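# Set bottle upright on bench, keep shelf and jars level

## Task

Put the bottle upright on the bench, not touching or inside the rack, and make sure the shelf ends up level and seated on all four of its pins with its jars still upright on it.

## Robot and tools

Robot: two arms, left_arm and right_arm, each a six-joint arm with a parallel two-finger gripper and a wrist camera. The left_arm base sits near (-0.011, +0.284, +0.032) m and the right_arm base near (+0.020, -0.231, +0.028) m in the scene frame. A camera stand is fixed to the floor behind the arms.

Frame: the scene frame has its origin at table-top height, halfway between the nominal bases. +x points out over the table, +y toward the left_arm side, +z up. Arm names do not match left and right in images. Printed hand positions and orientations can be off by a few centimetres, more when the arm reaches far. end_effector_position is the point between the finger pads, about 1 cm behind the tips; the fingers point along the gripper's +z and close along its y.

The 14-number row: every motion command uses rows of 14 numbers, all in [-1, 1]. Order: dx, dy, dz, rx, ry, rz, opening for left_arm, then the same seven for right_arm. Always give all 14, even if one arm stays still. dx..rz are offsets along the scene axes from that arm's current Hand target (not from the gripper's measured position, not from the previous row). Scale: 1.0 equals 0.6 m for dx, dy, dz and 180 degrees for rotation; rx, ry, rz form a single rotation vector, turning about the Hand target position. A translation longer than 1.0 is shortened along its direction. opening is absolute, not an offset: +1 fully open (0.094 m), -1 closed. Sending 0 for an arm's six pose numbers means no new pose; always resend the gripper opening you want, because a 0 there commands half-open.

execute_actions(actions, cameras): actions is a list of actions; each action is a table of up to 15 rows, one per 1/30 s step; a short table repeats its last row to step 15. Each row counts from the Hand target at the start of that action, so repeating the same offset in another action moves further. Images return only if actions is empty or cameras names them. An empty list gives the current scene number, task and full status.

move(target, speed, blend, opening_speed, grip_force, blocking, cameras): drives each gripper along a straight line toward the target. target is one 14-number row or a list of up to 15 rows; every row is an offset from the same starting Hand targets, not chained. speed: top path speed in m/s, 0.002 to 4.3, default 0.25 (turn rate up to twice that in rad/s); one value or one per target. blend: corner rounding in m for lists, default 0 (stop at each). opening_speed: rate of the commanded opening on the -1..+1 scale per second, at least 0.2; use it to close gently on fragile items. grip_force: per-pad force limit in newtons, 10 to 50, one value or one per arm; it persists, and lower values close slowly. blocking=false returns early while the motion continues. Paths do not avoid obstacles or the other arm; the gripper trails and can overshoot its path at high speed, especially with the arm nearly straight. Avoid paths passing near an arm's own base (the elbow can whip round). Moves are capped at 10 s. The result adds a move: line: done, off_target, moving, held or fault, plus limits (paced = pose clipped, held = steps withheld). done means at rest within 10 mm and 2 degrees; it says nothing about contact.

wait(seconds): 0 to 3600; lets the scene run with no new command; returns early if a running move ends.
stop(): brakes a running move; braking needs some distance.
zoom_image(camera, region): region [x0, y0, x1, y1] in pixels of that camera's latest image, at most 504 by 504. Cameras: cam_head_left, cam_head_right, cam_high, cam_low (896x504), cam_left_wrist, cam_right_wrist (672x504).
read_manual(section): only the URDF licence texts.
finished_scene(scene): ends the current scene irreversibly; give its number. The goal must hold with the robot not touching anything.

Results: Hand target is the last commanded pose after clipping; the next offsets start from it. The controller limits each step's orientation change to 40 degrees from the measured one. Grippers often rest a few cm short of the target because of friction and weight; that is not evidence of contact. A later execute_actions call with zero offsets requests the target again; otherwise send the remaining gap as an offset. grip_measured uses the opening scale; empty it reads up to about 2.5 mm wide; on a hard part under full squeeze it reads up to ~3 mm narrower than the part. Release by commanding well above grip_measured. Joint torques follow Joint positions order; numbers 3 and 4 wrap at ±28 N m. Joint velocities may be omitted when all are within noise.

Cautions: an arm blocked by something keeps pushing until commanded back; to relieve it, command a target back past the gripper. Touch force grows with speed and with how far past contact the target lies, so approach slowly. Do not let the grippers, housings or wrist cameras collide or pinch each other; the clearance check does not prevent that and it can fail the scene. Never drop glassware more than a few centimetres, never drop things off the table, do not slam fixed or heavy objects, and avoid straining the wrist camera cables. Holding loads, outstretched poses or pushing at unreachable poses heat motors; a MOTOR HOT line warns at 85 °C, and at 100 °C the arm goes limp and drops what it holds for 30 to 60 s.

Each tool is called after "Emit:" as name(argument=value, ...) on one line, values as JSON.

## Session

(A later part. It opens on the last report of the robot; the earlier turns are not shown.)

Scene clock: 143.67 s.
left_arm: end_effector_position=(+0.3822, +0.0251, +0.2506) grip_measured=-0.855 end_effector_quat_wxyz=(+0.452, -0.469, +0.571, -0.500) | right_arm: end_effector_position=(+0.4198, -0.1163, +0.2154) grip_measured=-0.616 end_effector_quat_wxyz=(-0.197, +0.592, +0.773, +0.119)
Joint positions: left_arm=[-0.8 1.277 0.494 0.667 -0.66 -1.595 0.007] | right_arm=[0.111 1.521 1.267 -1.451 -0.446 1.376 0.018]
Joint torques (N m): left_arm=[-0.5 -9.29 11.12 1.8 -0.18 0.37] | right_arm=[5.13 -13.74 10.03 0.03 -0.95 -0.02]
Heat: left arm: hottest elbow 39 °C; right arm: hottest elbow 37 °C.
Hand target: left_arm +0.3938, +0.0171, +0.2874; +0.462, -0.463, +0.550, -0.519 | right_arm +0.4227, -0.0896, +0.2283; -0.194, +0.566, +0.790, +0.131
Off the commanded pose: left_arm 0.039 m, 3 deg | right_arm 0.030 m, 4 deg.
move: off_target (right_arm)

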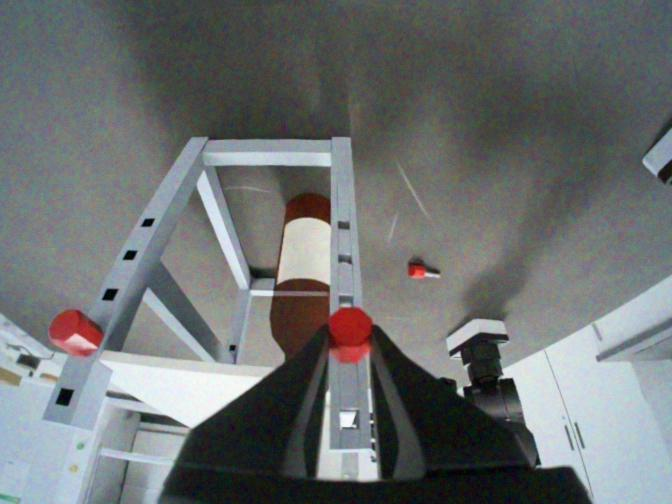

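Emit:
move(target=[[0,0,0,0,0,0,-0.97,-0.002,0.006,-0.005,0,0,-0.01,-0.85],[0,0,0,0,0,0,-0.97,-0.002,0.010,0.005,0.02,0.007,-0.02,-0.85],[0,0,0,0,0,0,-0.97,-0.002,0.012,0.005,-0.02,-0.007,0.0,-0.85],[0,0,0,0,0,0,-0.97,-0.004,0.014,0.01,0,0,-0.02,-0.85],[0,0,0,0,0,0,-0.97,-0.006,0.02,0,0,0,0.01,-0.85],[0,0,0,0,0,0,-0.97,-0.006,0.02,0.005,0,0,-0.01,-0.85]], speed=0.08, blend=0.002, cameras=["cam_right_wrist","cam_head_right","cam_left_wrist"])

Emit:
zoom_image(camera="cam_head_right", region=[450, 250, 500, 290])

Scene clock: 147.70 s.
left_arm: end_effector_position=(+0.3822, +0.0251, +0.2506) grip_measured=-0.855 end_effector_quat_wxyz=(+0.452, -0.469, +0.571, -0.500) | right_arm: end_effector_position=(+0.4179, -0.1039, +0.2169) grip_measured=-0.616 end_effector_quat_wxyz=(-0.186, +0.598, +0.772, +0.110)
Joint positions: left_arm=[-0.8 1.277 0.494 0.667 -0.66 -1.595 0.007] | right_arm=[0.151 1.511 1.266 -1.436 -0.422 1.434 0.018]
Joint torques (N m): left_arm=[-0.38 -9.29 11.08 1.8 -0.19 0.38] | right_arm=[3.9 -14.04 9.4 0.35 -2.01 0.02]
Heat: left arm: hottest elbow 39 °C; right arm: hottest elbow 37 °C.
Hand target: left_arm +0.3938, +0.0171, +0.2874; +0.462, -0.463, +0.550, -0.519 | right_arm +0.4191, -0.0775, +0.2313; -0.192, +0.578, +0.781, +0.134
Off the commanded pose: left_arm 0.039 m, 3 deg | right_arm 0.030 m, 4 deg.
move: off_target (right_arm)
Images, in order (width x height): cam_head_right 896x504, cam_left_wrist 672x504, cam_right_wrist 672x504.

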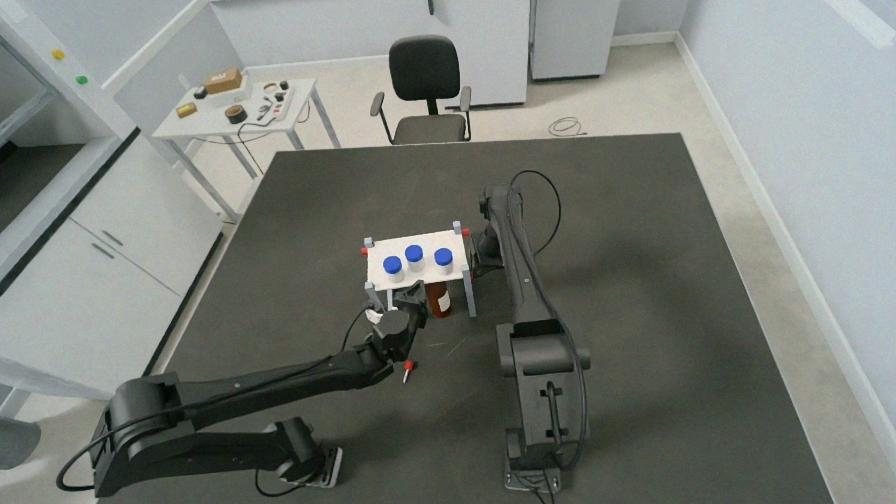

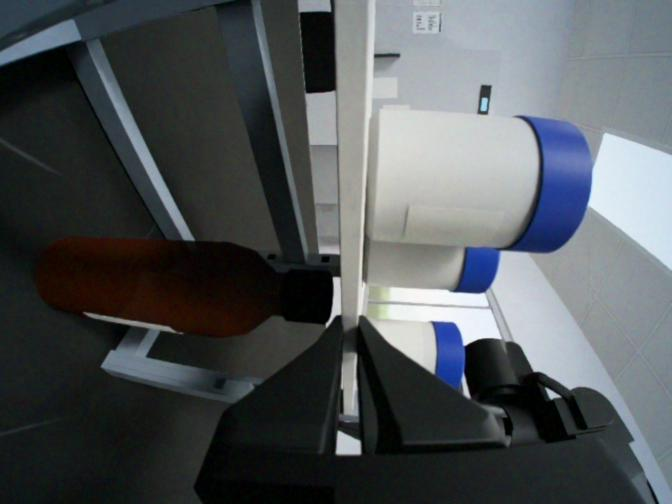

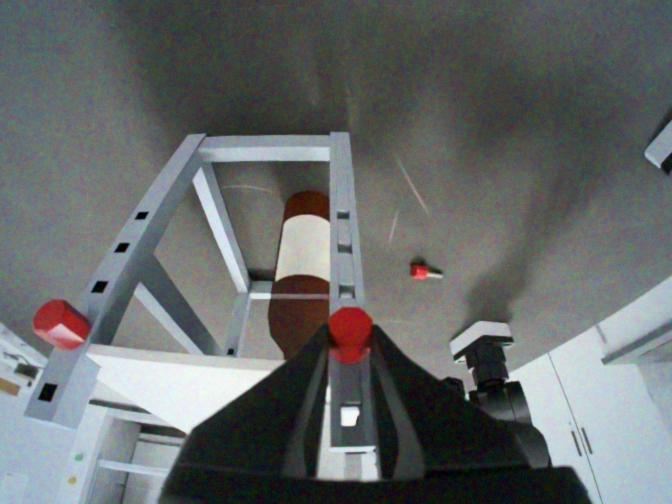

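Scaled by 10.080.

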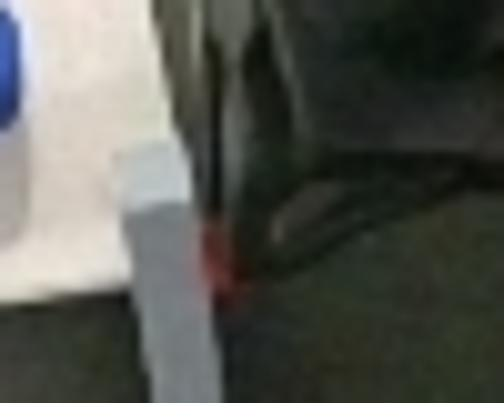

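Emit:
move(target=[[0,0,0,0,0,0,-0.97,0,-0.038,-0.016,0,0,0,-0.85],[0,0,0,0,0,0,-0.97,0,-0.038,-0.016,0,0,0,-0.3]], speed=0.1)

Emit:
move(target=[[0,0,0,0,0,0,-0.97,0.03,-0.11,0.01,0,0,0,-0.3],[0,0,-0.03,0,0,0,-0.97,-0.1,-0.22,0.2,0,0,0,-0.3]], speed=0.15, cameras=["cam_right_wrist","cam_head_right","cam_left_wrist"])

Scene clock: 149.40 s.
left_arm: end_effector_position=(+0.3822, +0.0251, +0.2505) grip_measured=-0.855 end_effector_quat_wxyz=(+0.452, -0.469, +0.571, -0.499) | right_arm: end_effector_position=(+0.4178, -0.1024, +0.2184) grip_measured=-0.302 end_effector_quat_wxyz=(-0.197, +0.585, +0.776, +0.128)
Joint positions: left_arm=[-0.8 1.277 0.494 0.666 -0.66 -1.595 0.007] | right_arm=[0.139 1.51 1.261 -1.433 -0.462 1.394 0.033]
Joint torques (N m): left_arm=[-0.44 -9.35 11.14 1.81 -0.19 0.38] | right_arm=[1.03 -13.86 8.13 0.36 -0.33 -0.11]
Heat: left arm: hottest elbow 39 °C; right arm: hottest elbow 37 °C.
Hand target: left_arm +0.3938, +0.0171, +0.2873; +0.462, -0.463, +0.550, -0.519 | right_arm +0.4191, -0.1004, +0.2218; -0.192, +0.578, +0.781, +0.134
Off the commanded pose: left_arm 0.039 m, 4 deg | right_arm 0.004 m, 1 deg.
move: done; target 2's new opening was sent with right_arm's hand 0.007 m and 3 deg from that target

Scene clock: 152.13 s.
left_arm: end_effector_position=(+0.3836, +0.0241, +0.2529) grip_measured=-0.858 end_effector_quat_wxyz=(+0.453, -0.469, +0.562, -0.508) | right_arm: end_effector_position=(+0.3537, -0.2274, +0.3301) grip_measured=-0.302 end_effector_quat_wxyz=(-0.113, +0.602, +0.771, +0.172)
Joint positions: left_arm=[-0.799 1.289 0.494 0.702 -0.661 -1.595 0.007] | right_arm=[-0.185 1.225 1.291 -1.687 -0.412 1.118 0.033]
Joint torques (N m): left_arm=[-0.44 -6.53 9.59 3.23 -0.11 0.36] | right_arm=[0.03 -8 10.7 -0.12 -0.16 -0.1]
Heat: left arm: hottest elbow 39 °C; right arm: hottest elbow 37 °C.
Hand target: left_arm +0.3938, +0.0170, +0.2694; +0.462, -0.463, +0.550, -0.519 | right_arm +0.3591, -0.2323, +0.3417; -0.192, +0.578, +0.782, +0.134
Off the commanded pose: left_arm 0.021 m, 2 deg | right_arm 0.014 m, 10 deg.
joint sent to its limit (right arm) — joint 4 (wrist pitch), lower limit. The joint targets are off in orientation, not in position.
move: off_target (left_arm, right_arm)
Images, in order (width x height): cam_head_right 896x504, cam_left_wrist 672x504, cam_right_wrist 672x504.

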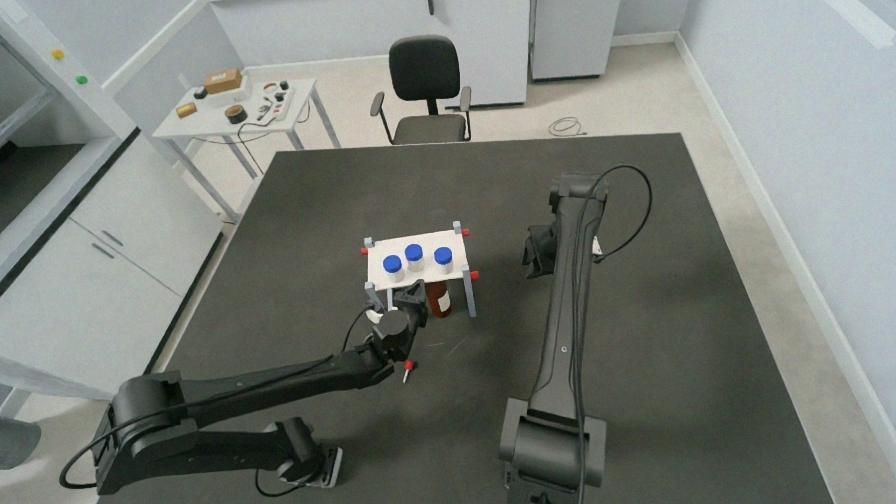

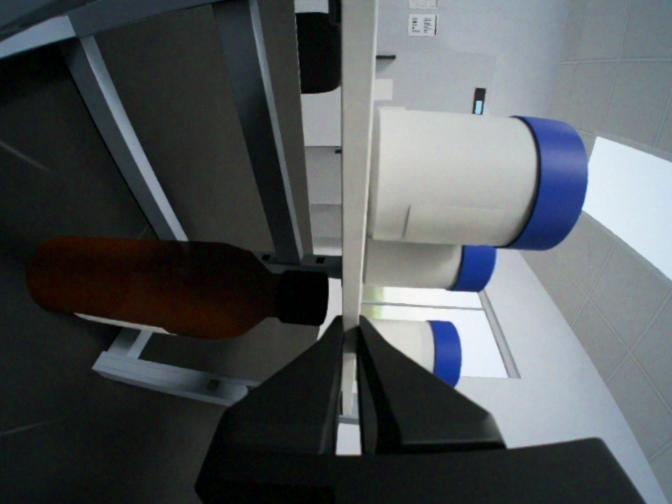

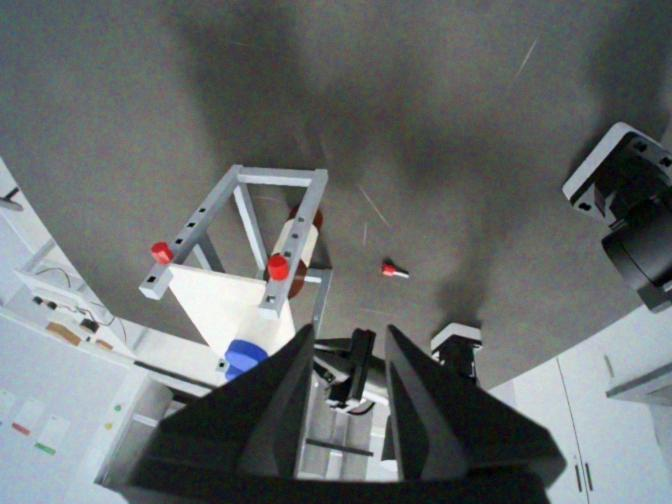

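Emit:
move(target=[0,0,-0.04,0,0,0,-0.97,-0.04,-0.16,0.1,0,0,0,-0.3], speed=0.05, cameras=["cam_left_wrist"])

Scene clock: 155.97 s.
left_arm: end_effector_position=(+0.3850, +0.0249, +0.2458) grip_measured=-0.859 end_effector_quat_wxyz=(+0.459, -0.471, +0.546, -0.520) | right_arm: end_effector_position=(+0.3322, -0.3222, +0.3757) grip_measured=-0.302 end_effector_quat_wxyz=(+0.007, +0.624, +0.760, +0.181)
Joint positions: left_arm=[-0.799 1.342 0.479 0.812 -0.673 -1.59 0.007] | right_arm=[-0.455 1.135 1.35 -1.687 -0.351 0.927 0.033]
Joint torques (N m): left_arm=[-0.38 -5.42 8.42 2.73 0.34 0.32] | right_arm=[-0.5 -8.82 12.56 0.23 -0.15 -0.17]
Heat: left arm: hottest elbow 39 °C; right arm: hottest elbow 38 °C.
Hand target: left_arm +0.3938, +0.0169, +0.2454; +0.462, -0.463, +0.550, -0.519 | right_arm +0.3352, -0.3284, +0.4016; -0.192, +0.578, +0.781, +0.134
Off the commanded pose: left_arm 0.012 m, 1 deg | right_arm 0.027 m, 24 deg.
joint sent to its limit (right arm) — joint 4 (wrist pitch), lower limit. The joint targets are off in orientation, not in position.
move: off_target (left_arm, right_arm)

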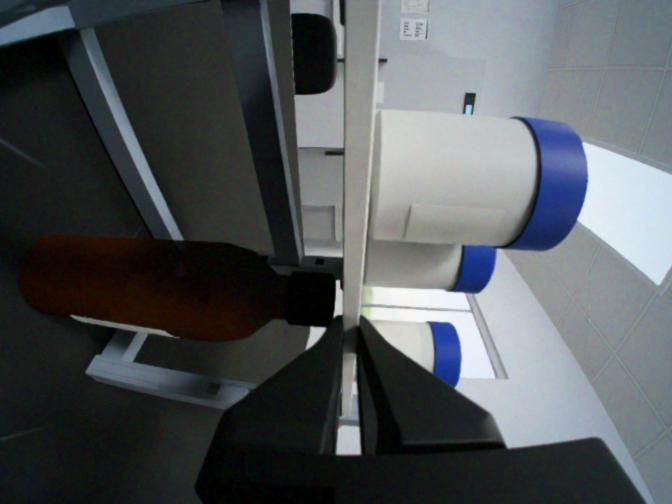

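Emit:
move(target=[0,0,-0.02,0,0,0,-0.97,0,0,0,0,0,0,-0.3], speed=0.03, cameras=["cam_left_wrist"])

Scene clock: 157.03 s.
left_arm: end_effector_position=(+0.3864, +0.0236, +0.2392) grip_measured=-0.859 end_effector_quat_wxyz=(+0.459, -0.471, +0.541, -0.525) | right_arm: end_effector_position=(+0.3322, -0.3224, +0.3756) grip_measured=-0.302 end_effector_quat_wxyz=(+0.007, +0.624, +0.760, +0.180)
Joint positions: left_arm=[-0.799 1.379 0.474 0.869 -0.674 -1.59 0.007] | right_arm=[-0.455 1.135 1.35 -1.687 -0.35 0.925 0.033]
Joint torques (N m): left_arm=[-0.38 -5.77 7.69 2.48 0.37 0.32] | right_arm=[-0.67 -8.35 12.55 0.16 -0.18 -0.18]
Heat: left arm: hottest elbow 39 °C; right arm: hottest elbow 38 °C.
Hand target: left_arm +0.3938, +0.0170, +0.2335; +0.462, -0.463, +0.550, -0.519 | right_arm +0.3352, -0.3284, +0.4017; -0.192, +0.578, +0.781, +0.134
Off the commanded pose: left_arm 0.011 m, 2 deg | right_arm 0.027 m, 24 deg.
joint sent to its limit (right arm) — joint 4 (wrist pitch), lower limit. The joint targets are off in orientation, not in position.
move: off_target (left_arm)

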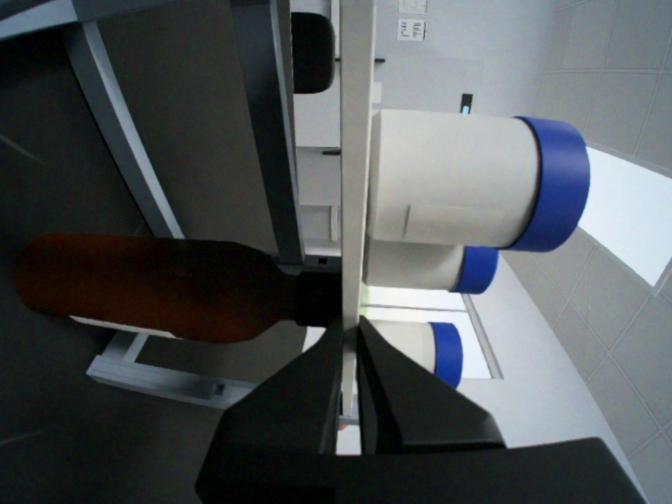

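Emit:
move(target=[[0,0,-0.008,0,0,0,-0.97,0,0,0,0,0,0,-0.3],[0,0,-0.008,0,0,0,-0.7,0,0,0,0,0,0,-0.3],[0,0,-0.008,0,0,0,-0.4,0,0,0,0,0,0,-0.3]], speed=0.03, cameras=["cam_left_wrist","cam_head_right"])

Scene clock: 159.20 s.
left_arm: end_effector_position=(+0.3872, +0.0201, +0.2287) grip_measured=-0.402 end_effector_quat_wxyz=(+0.457, -0.465, +0.550, -0.522) | right_arm: end_effector_position=(+0.3322, -0.3224, +0.3756) grip_measured=-0.302 end_effector_quat_wxyz=(+0.007, +0.624, +0.760, +0.180)
Joint positions: left_arm=[-0.799 1.411 0.471 0.894 -0.66 -1.582 0.028] | right_arm=[-0.455 1.135 1.35 -1.687 -0.35 0.925 0.033]
Joint torques (N m): left_arm=[-0.38 -6.89 7.47 2.29 -0.09 0.23] | right_arm=[0.09 -8.41 12.72 0.17 -0.1 -0.16]
Heat: left arm: hottest elbow 39 °C; right arm: hottest elbow 38 °C.
Hand target: left_arm +0.3938, +0.0169, +0.2286; +0.462, -0.463, +0.550, -0.519 | right_arm +0.3352, -0.3284, +0.4017; -0.192, +0.578, +0.781, +0.134
Off the commanded pose: left_arm 0.007 m, 1 deg | right_arm 0.027 m, 24 deg.
joint sent to its limit (right arm) — joint 4 (wrist pitch), lower limit. The joint targets are off in orientation, not in position.
move: done; target 2's new opening was sent with left_arm's hand 0.014 m and 2 deg from that target
Images, in order (width x height): cam_head_right 896x504, cam_left_wrist 672x504.

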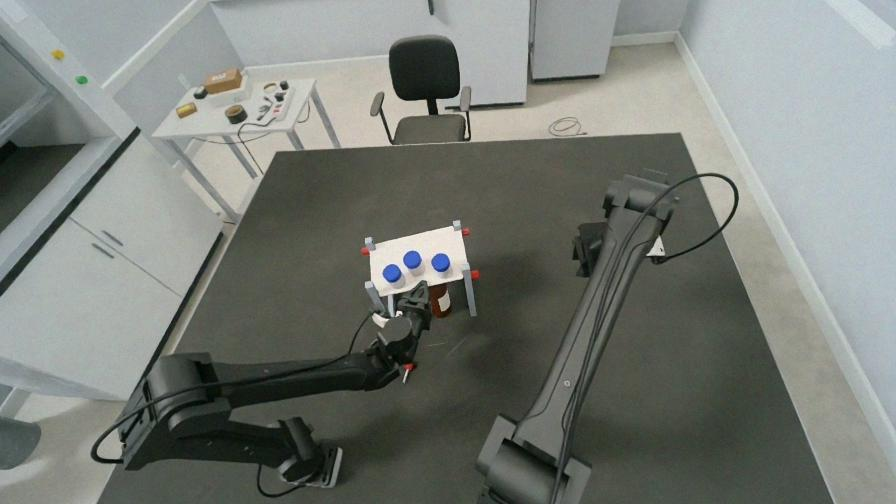

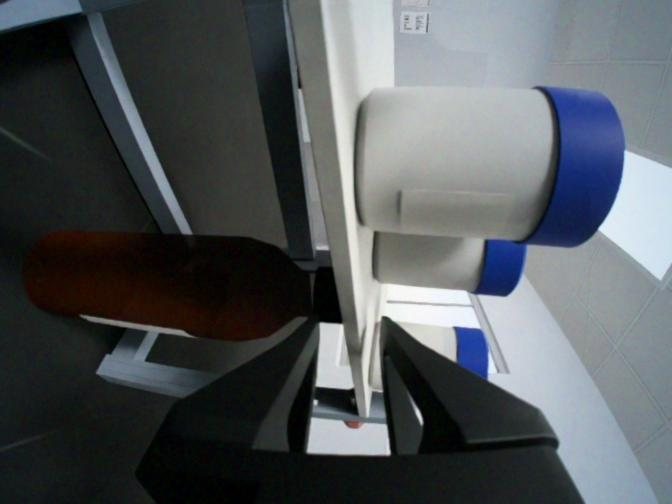

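Emit:
move(target=[[-0.197,0.03,0,0,0,0,-0.3,0,0,0,0,0,0,-0.3],[-0.18,0.06,0.286,0,0,0,0.4,0,0,0,0,0,0,-0.3],[-0.04,0.139,0.319,0.555,0.177,-0.543,0.4,0,0,0,0,0,0,-0.3]], speed=[0.15,0.3,0.6], blend=[0.02,0.03,0], cameras=["cam_left_wrist","cam_head_right"])

Scene clock: 167.07 s.
left_arm: end_effector_position=(+0.3610, +0.1075, +0.4030) grip_measured=+0.399 end_effector_quat_wxyz=(+0.084, +0.397, +0.914, -0.004) | right_arm: end_effector_position=(+0.3322, -0.3224, +0.3756) grip_measured=-0.302 end_effector_quat_wxyz=(+0.007, +0.624, +0.760, +0.180)
Joint positions: left_arm=[-0.43 1.34 1.606 -1.669 0.004 0.379 0.066] | right_arm=[-0.455 1.135 1.35 -1.687 -0.35 0.925 0.033]
Joint torques (N m): left_arm=[-1.49 -9 12.62 0.51 -0.13 0.12] | right_arm=[0.15 -7.71 12.67 0.18 -0.13 -0.18]
Heat: left arm: hottest elbow 39 °C; right arm: hottest elbow 40 °C.
Hand target: left_arm +0.3699, +0.1005, +0.4200; -0.001, +0.406, +0.914, +0.000 | right_arm +0.3352, -0.3284, +0.4017; -0.192, +0.578, +0.781, +0.134
Off the commanded pose: left_arm 0.021 m, 10 deg | right_arm 0.027 m, 24 deg.
joint sent to its limit (left arm) — joint 4 (wrist pitch), lower limit. The joint targets are off in orientation, not in position.
joint sent to its limit (right arm) — joint 4 (wrist pitch), lower limit. The joint targets are off in orientation, not in position.
move: off_target (left_arm); blend cut to 0 m at target 2; target 2's new opening was sent with left_arm's hand 0.032 m and 3 deg from that target
Images, in order (width x height): cam_head_right 896x504, cam_left_wrist 672x504.

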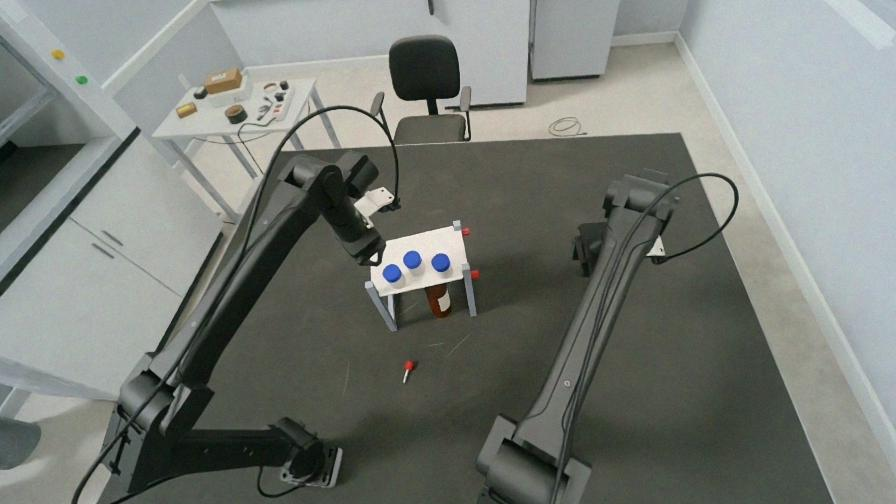

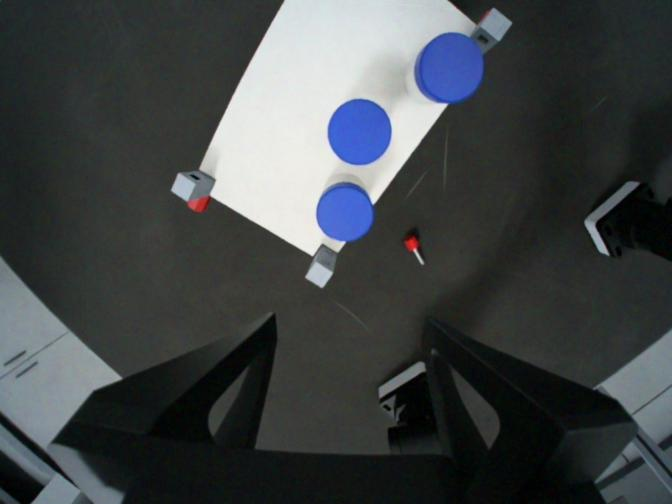

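Emit:
move(target=[0.0435,-0.0175,-0.15,0,0,0,0.4,0,0,0,0,0,0,-0.3], speed=0.15, cameras=["cam_left_wrist"])

Scene clock: 169.77 s.
left_arm: end_effector_position=(+0.3916, +0.0932, +0.3367) grip_measured=+0.399 end_effector_quat_wxyz=(+0.003, +0.401, +0.916, -0.001) | right_arm: end_effector_position=(+0.3322, -0.3224, +0.3756) grip_measured=-0.302 end_effector_quat_wxyz=(+0.007, +0.624, +0.760, +0.180)
Joint positions: left_arm=[-0.43 1.503 1.606 -1.669 0.003 0.384 0.066] | right_arm=[-0.455 1.135 1.35 -1.687 -0.35 0.925 0.033]
Joint torques (N m): left_arm=[-1.14 -11.69 8.66 0.83 -0.14 0.08] | right_arm=[-0.5 -8.23 12.55 0.25 -0.11 -0.17]
Heat: left arm: hottest elbow 40 °C; right arm: hottest elbow 40 °C.
Hand target: left_arm +0.3960, +0.0900, +0.3300; -0.001, +0.406, +0.914, +0.000 | right_arm +0.3352, -0.3284, +0.4017; -0.192, +0.578, +0.781, +0.134
Off the commanded pose: left_arm 0.009 m, 1 deg | right_arm 0.027 m, 24 deg.
joint sent to its limit (right arm) — joint 4 (wrist pitch), lower limit. The joint targets are off in orientation, not in position.
move: done

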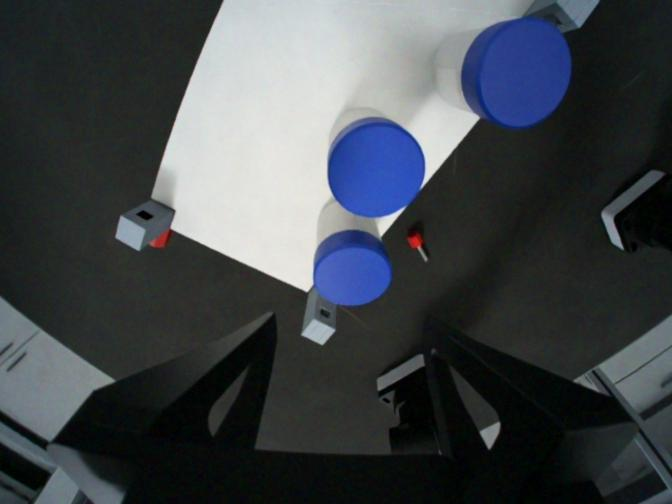

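Emit:
move(target=[0.0033,-0.0075,-0.1,0,0,0,0.4,0,0,0,0,0,0,-0.3], speed=0.1, cameras=["cam_left_wrist"])

Scene clock: 171.50 s.
left_arm: end_effector_position=(+0.3961, +0.0900, +0.2827) grip_measured=+0.399 end_effector_quat_wxyz=(+0.009, +0.402, +0.916, -0.002) | right_arm: end_effector_position=(+0.3322, -0.3224, +0.3756) grip_measured=-0.302 end_effector_quat_wxyz=(+0.007, +0.624, +0.760, +0.180)
Joint positions: left_arm=[-0.432 1.503 1.466 -1.514 0.003 0.385 0.066] | right_arm=[-0.455 1.135 1.35 -1.687 -0.35 0.925 0.033]
Joint torques (N m): left_arm=[-1.61 -11.46 7.99 0.85 -0.14 0.02] | right_arm=[-0.03 -8.41 12.78 0.2 -0.11 -0.17]
Heat: left arm: hottest elbow 40 °C; right arm: hottest elbow 41 °C.
Hand target: left_arm +0.3978, +0.0854, +0.2700; -0.001, +0.406, +0.914, +0.000 | right_arm +0.3352, -0.3284, +0.4017; -0.192, +0.578, +0.781, +0.134
Off the commanded pose: left_arm 0.014 m, 1 deg | right_arm 0.027 m, 24 deg.
joint sent to its limit (right arm) — joint 4 (wrist pitch), lower limit. The joint targets are off in orientation, not in position.
move: off_target (left_arm)

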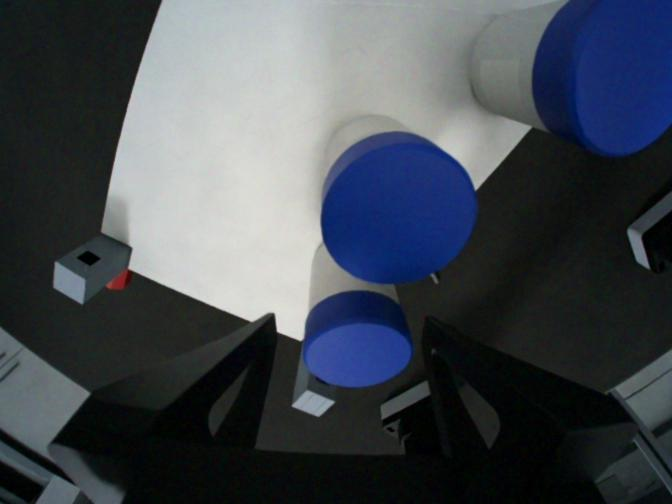

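Emit:
move(target=[[-0.003,-0.004,-0.02,0,0,0,0.4,0,0,0,0,0,0,-0.3],[-0.003,-0.004,-0.02,0,0,0,-0.2,0,0,0,0,0,0,-0.3]], speed=0.08, opening_speed=0.6, grip_force=[25,50], cameras=["cam_left_wrist"])

Scene clock: 174.10 s.
left_arm: end_effector_position=(+0.3944, +0.0873, +0.2709) grip_measured=-0.032 end_effector_quat_wxyz=(+0.010, +0.405, +0.914, -0.002) | right_arm: end_effector_position=(+0.3322, -0.3224, +0.3756) grip_measured=-0.302 end_effector_quat_wxyz=(+0.007, +0.624, +0.760, +0.180)
Joint positions: left_arm=[-0.439 1.504 1.435 -1.483 0.002 0.385 0.045] | right_arm=[-0.455 1.135 1.35 -1.687 -0.35 0.925 0.033]
Joint torques (N m): left_arm=[-1.49 -11.05 8.01 0.91 -0.12 -0.04] | right_arm=[-0.44 -7.65 12.59 0.1 -0.15 -0.15]
Heat: left arm: hottest elbow 40 °C; right arm: hottest elbow 41 °C.
Hand target: left_arm +0.3961, +0.0831, +0.2580; -0.001, +0.406, +0.914, +0.000 | right_arm +0.3352, -0.3284, +0.4017; -0.192, +0.578, +0.781, +0.134
Off the commanded pose: left_arm 0.014 m, 1 deg | right_arm 0.027 m, 24 deg.
joint sent to its limit (right arm) — joint 4 (wrist pitch), lower limit. The joint targets are off in orientation, not in position.
grip_force (N): 25, 50
move: off_target (left_arm); target 2's new opening was sent with left_arm's hand 0.014 m and 1 deg from that target

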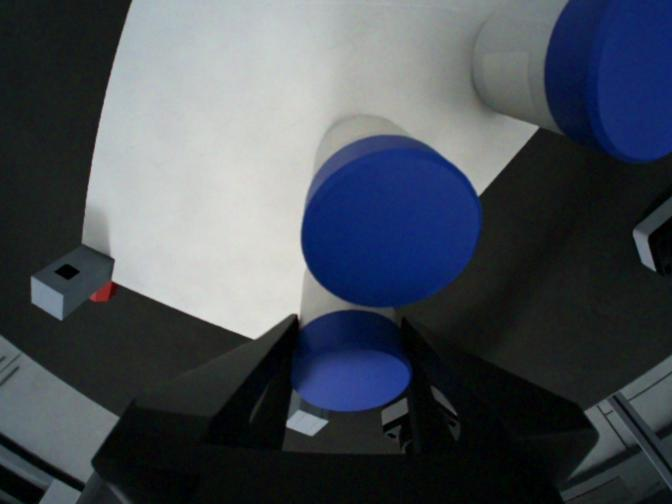

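Emit:
move(target=[[0,0,0.125,0,0,0,-0.2,0,0,0,0,0,0,-0.3],[0.142,0.017,0.135,0,0,0,-0.2,0,0,0,0,0,0,-0.3],[0.183,-0.14,0.135,0,0,0,-0.2,0,0,0,0,0,0,-0.3]], speed=[0.08,0.15,0.12], blend=[0.01,0.02,0], cameras=["cam_left_wrist","cam_head_right","cam_low"])

Scene clock: 177.80 s.
left_arm: end_effector_position=(+0.4939, +0.0066, +0.3270) grip_measured=-0.033 end_effector_quat_wxyz=(+0.033, +0.409, +0.912, -0.003) | right_arm: end_effector_position=(+0.3322, -0.3224, +0.3756) grip_measured=-0.302 end_effector_quat_wxyz=(+0.007, +0.624, +0.760, +0.180)
Joint positions: left_arm=[-0.491 1.824 1.988 -1.668 0.001 0.342 0.045] | right_arm=[-0.455 1.135 1.35 -1.687 -0.35 0.925 0.033]
Joint torques (N m): left_arm=[-1.03 -16.03 12.94 0.25 -0.07 -0.06] | right_arm=[-0.62 -8.35 12.52 0.24 -0.13 -0.16]
Heat: left arm: hottest elbow 40 °C; right arm: hottest elbow 42 °C.
Hand target: left_arm +0.5059, -0.0010, +0.3389; -0.001, +0.406, +0.914, +0.000 | right_arm +0.3352, -0.3284, +0.4017; -0.192, +0.578, +0.781, +0.134
Off the commanded pose: left_arm 0.019 m, 4 deg | right_arm 0.027 m, 24 deg.
joint sent to its limit (left arm) — joint 4 (wrist pitch), lower limit. The joint targets are off in orientation, not in position.
joint sent to its limit (right arm) — joint 4 (wrist pitch), lower limit. The joint targets are off in orientation, not in position.
grip_force (N): 25, 50
move: off_target (left_arm)
Images, in order (width x height): cam_head_right 896x504, cam_low 896x504, cam_left_wrist 672x504.

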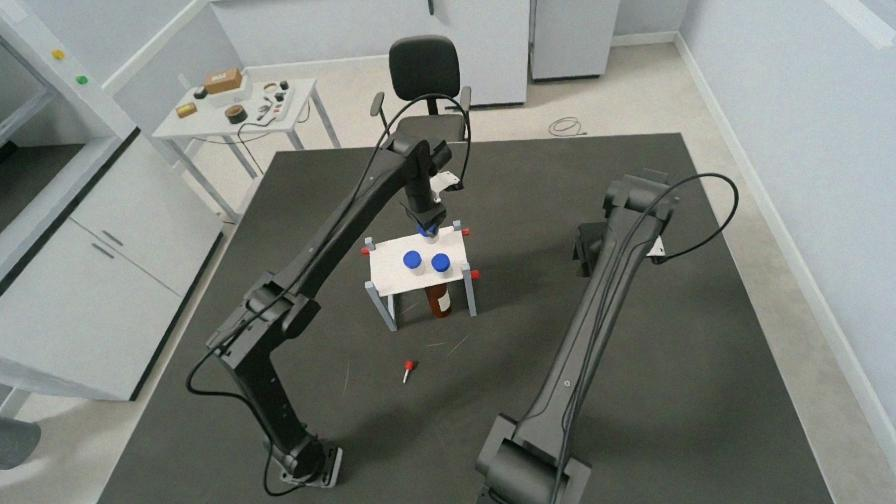

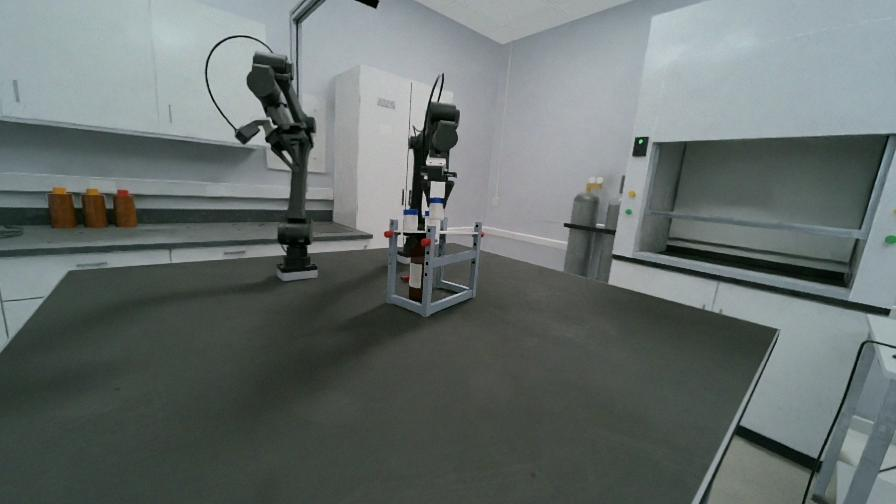

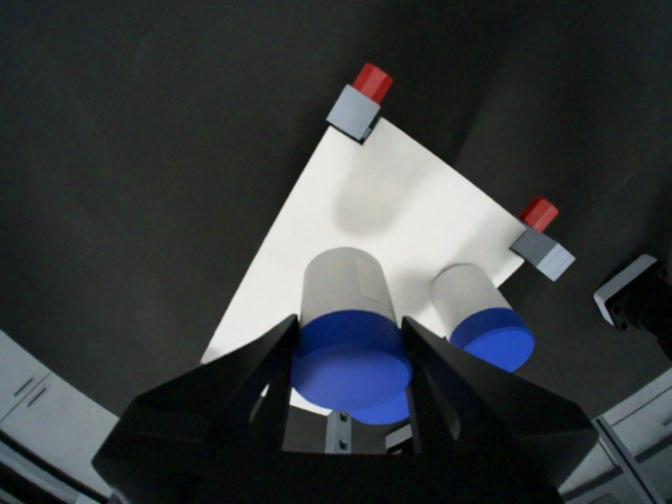

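Emit:
move(target=[0.008,-0.008,-0.07,0,0,0,-0.2,0,0,0,0,0,0,-0.3], speed=0.08, cameras=["cam_left_wrist","cam_low"])

Emit:
zoom_image(camera="cam_low", region=[370, 190, 500, 320])

Scene clock: 179.67 s.
left_arm: end_effector_position=(+0.5020, +0.0021, +0.2906) grip_measured=-0.033 end_effector_quat_wxyz=(+0.000, +0.408, +0.913, +0.000) | right_arm: end_effector_position=(+0.3322, -0.3224, +0.3756) grip_measured=-0.302 end_effector_quat_wxyz=(+0.007, +0.624, +0.760, +0.180)
Joint positions: left_arm=[-0.491 1.889 1.988 -1.669 0.001 0.338 0.045] | right_arm=[-0.455 1.135 1.35 -1.687 -0.35 0.925 0.033]
Joint torques (N m): left_arm=[-1.32 -17.14 11.85 0.16 -0.06 -0.06] | right_arm=[-0.09 -8.35 12.64 0.27 -0.15 -0.13]
Heat: left arm: hottest elbow 40 °C; right arm: hottest elbow 42 °C.
Hand target: left_arm +0.5106, -0.0058, +0.2969; -0.001, +0.406, +0.914, +0.000 | right_arm +0.3352, -0.3284, +0.4017; -0.192, +0.578, +0.781, +0.134
Off the commanded pose: left_arm 0.013 m, 0 deg | right_arm 0.027 m, 24 deg.
joint sent to its limit (left arm) — joint 4 (wrist pitch), lower limit. The joint targets still meet the commanded pose.
joint sent to its limit (right arm) — joint 4 (wrist pitch), lower limit. The joint targets are off in orientation, not in position.
grip_force (N): 25, 50
move: off_target (left_arm)
Images, in order (width x height): cam_low 896x504, cam_left_wrist 672x504.

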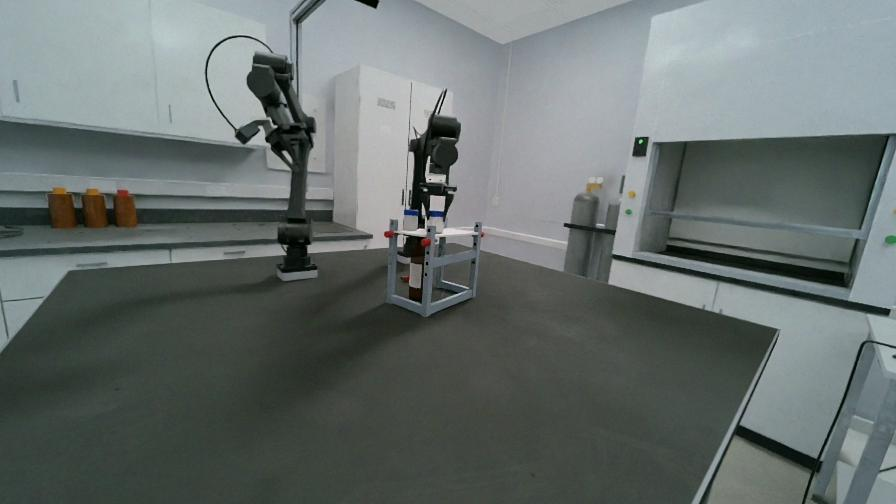

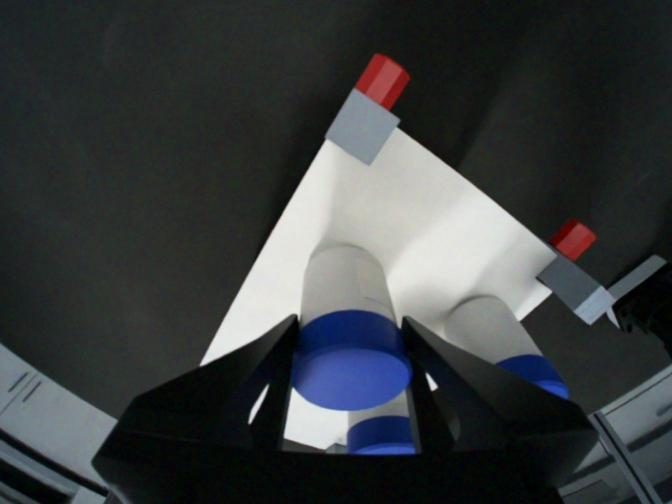

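Scaled by 3.877.

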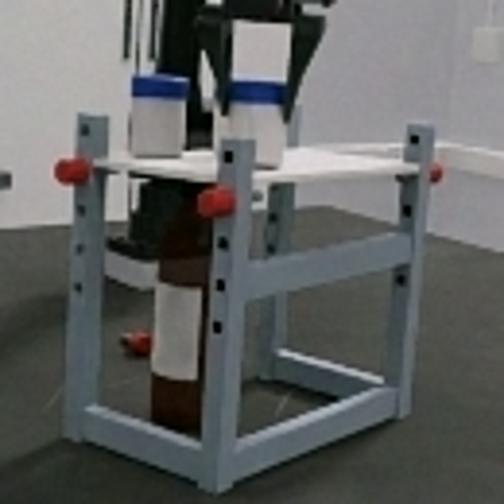

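Emit:
move(target=[-0.005,0,-0.015,0,0,0,-0.2,0,0,0,0,0,0,-0.3], speed=0.05, cameras=["cam_left_wrist","cam_low"])

Emit:
zoom_image(camera="cam_low", region=[370, 190, 500, 320])

Scene clock: 180.47 s.
left_arm: end_effector_position=(+0.5019, +0.0019, +0.2906) grip_measured=-0.033 end_effector_quat_wxyz=(+0.000, +0.407, +0.913, +0.000) | right_arm: end_effector_position=(+0.3322, -0.3224, +0.3756) grip_measured=-0.302 end_effector_quat_wxyz=(+0.007, +0.624, +0.760, +0.180)
Joint positions: left_arm=[-0.491 1.889 1.988 -1.669 0.001 0.336 0.045] | right_arm=[-0.455 1.135 1.35 -1.687 -0.35 0.925 0.033]
Joint torques (N m): left_arm=[-1.55 -17.08 10.78 0.16 -0.06 -0.07] | right_arm=[0.15 -8.29 12.6 0.31 -0.17 -0.16]
Heat: left arm: hottest elbow 40 °C; right arm: hottest elbow 42 °C.
Hand target: left_arm +0.5076, -0.0059, +0.2879; -0.001, +0.406, +0.914, +0.000 | right_arm +0.3352, -0.3284, +0.4017; -0.192, +0.578, +0.781, +0.134
Off the commanded pose: left_arm 0.010 m, 0 deg | right_arm 0.027 m, 24 deg.
joint sent to its limit (right arm) — joint 4 (wrist pitch), lower limit. The joint targets are off in orientation, not in position.
joint at its limit (left arm) — joint 4 (wrist pitch), lower limit.
grip_force (N): 25, 50
move: done
Images, in order (width x height): cam_low 896x504, cam_left_wrist 672x504.

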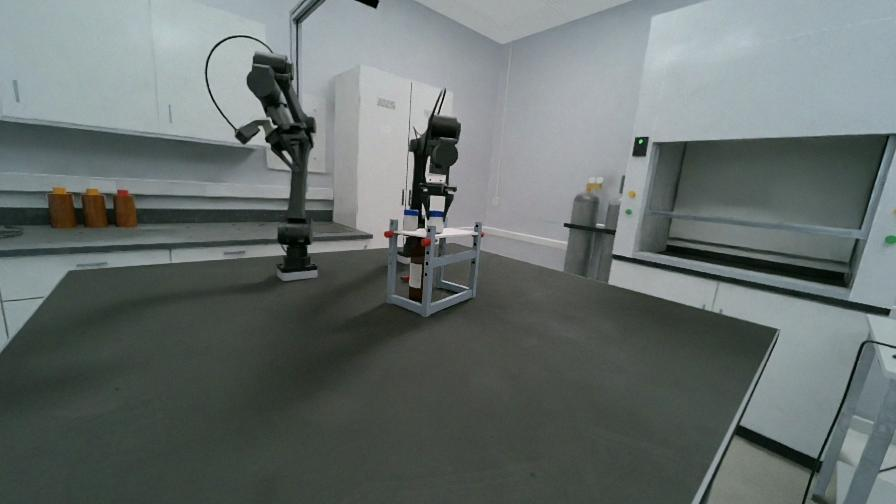

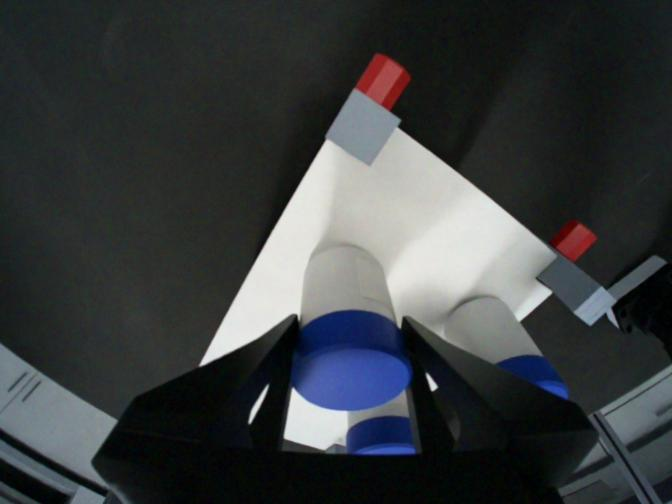

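Scaled by 3.877.

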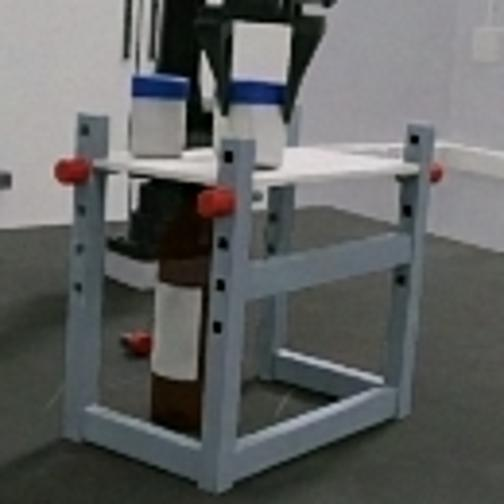

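Emit:
move(target=[-0.005,0.003,-0.022,0,0,0,-0.2,0,0,0,0,0,0,-0.3], speed=0.05, cameras=["cam_left_wrist","cam_low"])

Emit:
zoom_image(camera="cam_low", region=[370, 190, 500, 320])

Scene clock: 181.60 s.
left_arm: end_effector_position=(+0.5052, +0.0001, +0.2880) grip_measured=-0.033 end_effector_quat_wxyz=(+0.007, +0.406, +0.914, -0.001) | right_arm: end_effector_position=(+0.3322, -0.3224, +0.3756) grip_measured=-0.302 end_effector_quat_wxyz=(+0.007, +0.624, +0.760, +0.180)
Joint positions: left_arm=[-0.491 1.889 1.981 -1.648 0.001 0.335 0.045] | right_arm=[-0.455 1.135 1.35 -1.687 -0.35 0.925 0.033]
Joint torques (N m): left_arm=[-1.44 -17.61 7.42 0.99 -0.07 -0.07] | right_arm=[0.03 -8.29 12.62 0.27 -0.11 -0.15]
Heat: left arm: hottest elbow 41 °C; right arm: hottest elbow 42 °C.
Hand target: left_arm +0.5046, -0.0040, +0.2747; -0.001, +0.406, +0.914, +0.000 | right_arm +0.3352, -0.3284, +0.4017; -0.192, +0.578, +0.781, +0.134
Off the commanded pose: left_arm 0.014 m, 1 deg | right_arm 0.027 m, 24 deg.
joint sent to its limit (right arm) — joint 4 (wrist pitch), lower limit. The joint targets are off in orientation, not in position.
grip_force (N): 25, 50
move: off_target (left_arm)
Images, in order (width x height): cam_low 896x504, cam_left_wrist 672x504.

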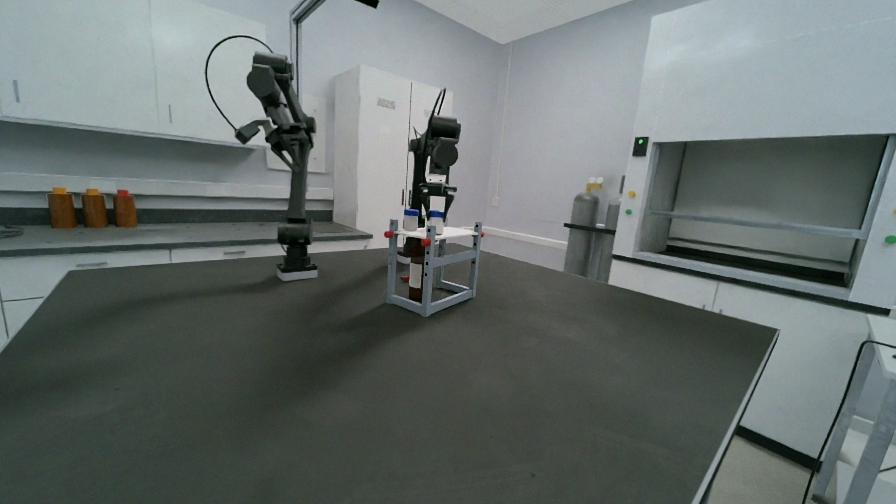

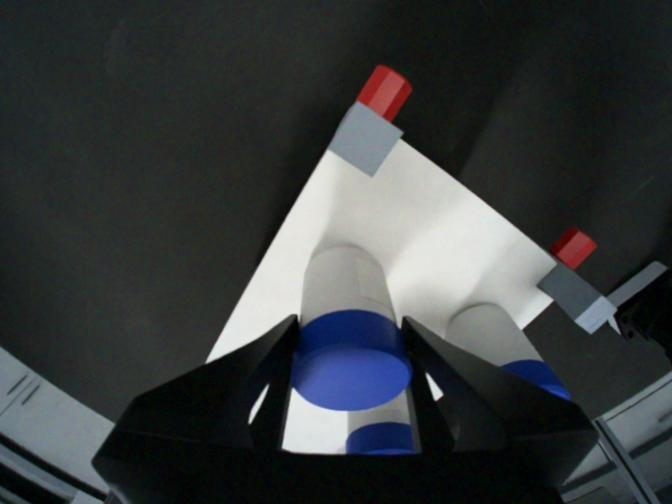

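Scaled by 3.877.

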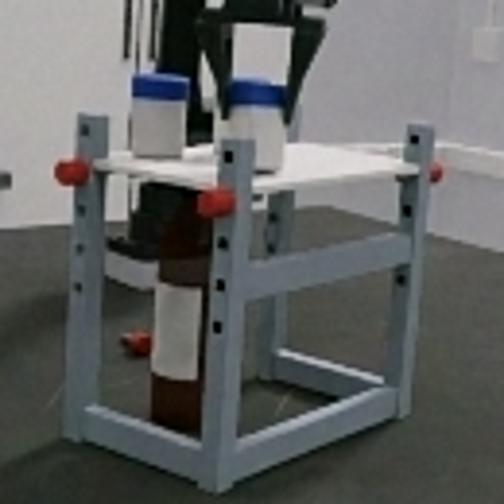

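Emit:
move(target=[[0,0,-0.002,0,0,0,0.1,0,0,0,0,0,0,-0.3],[0,0.001,-0.002,0,0,0,0.35,0,0,0,0,0,0,-0.3]], speed=0.05, opening_speed=0.4, cameras=["cam_left_wrist","cam_low"])

Emit:
zoom_image(camera="cam_low", region=[370, 190, 500, 320])

Scene clock: 184.30 s.
left_arm: end_effector_position=(+0.5045, +0.0006, +0.2831) grip_measured=+0.348 end_effector_quat_wxyz=(+0.004, +0.406, +0.914, -0.001) | right_arm: end_effector_position=(+0.3322, -0.3224, +0.3756) grip_measured=-0.302 end_effector_quat_wxyz=(+0.007, +0.624, +0.760, +0.180)
Joint positions: left_arm=[-0.491 1.889 1.968 -1.641 0 0.335 0.063] | right_arm=[-0.455 1.135 1.35 -1.687 -0.35 0.925 0.033]
Joint torques (N m): left_arm=[-1.32 -17.73 7.99 0.81 -0.06 -0.06] | right_arm=[-0.38 -8.29 12.59 0.24 -0.12 -0.17]
Heat: left arm: hottest elbow 40 °C; right arm: hottest elbow 42 °C.
Hand target: left_arm +0.5047, -0.0034, +0.2735; -0.001, +0.406, +0.914, +0.000 | right_arm +0.3352, -0.3284, +0.4017; -0.192, +0.578, +0.781, +0.134
Off the commanded pose: left_arm 0.010 m, 1 deg | right_arm 0.027 m, 24 deg.
joint sent to its limit (right arm) — joint 4 (wrist pitch), lower limit. The joint targets are off in orientation, not in position.
grip_force (N): 25, 50
move: done
Images, in order (width x height): cam_low 896x504, cam_left_wrist 672x504.

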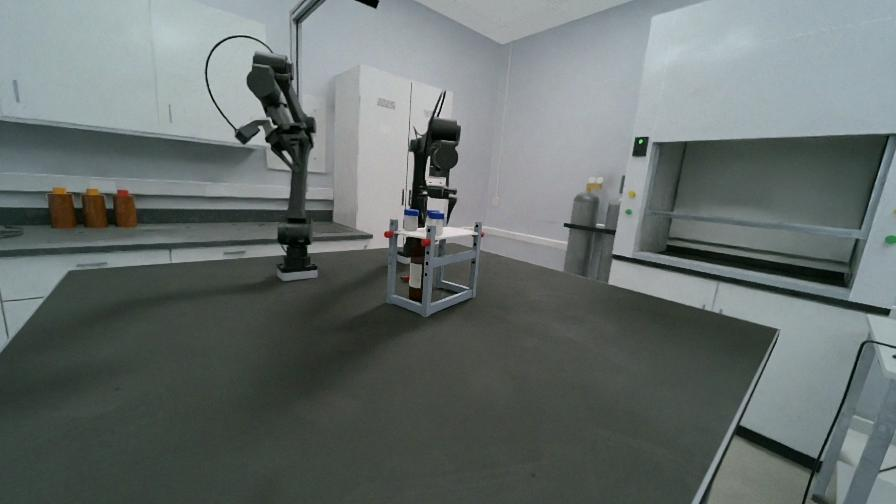

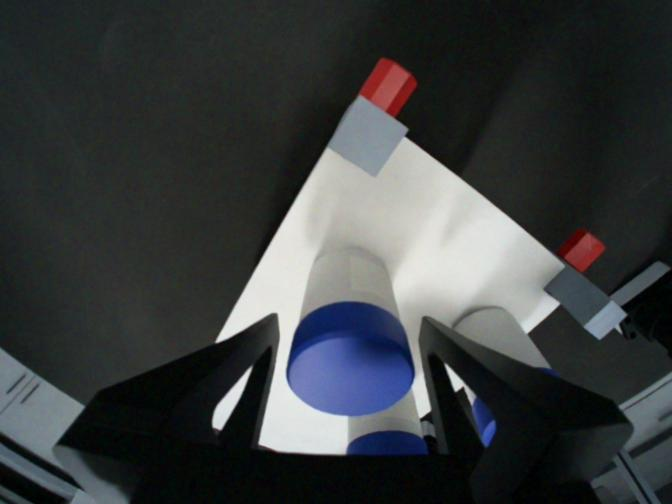

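Scaled by 3.877.

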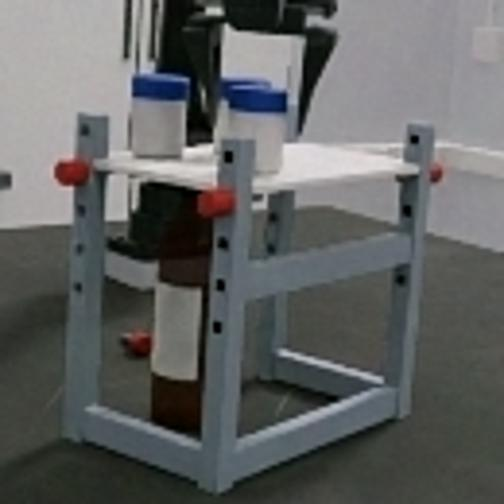

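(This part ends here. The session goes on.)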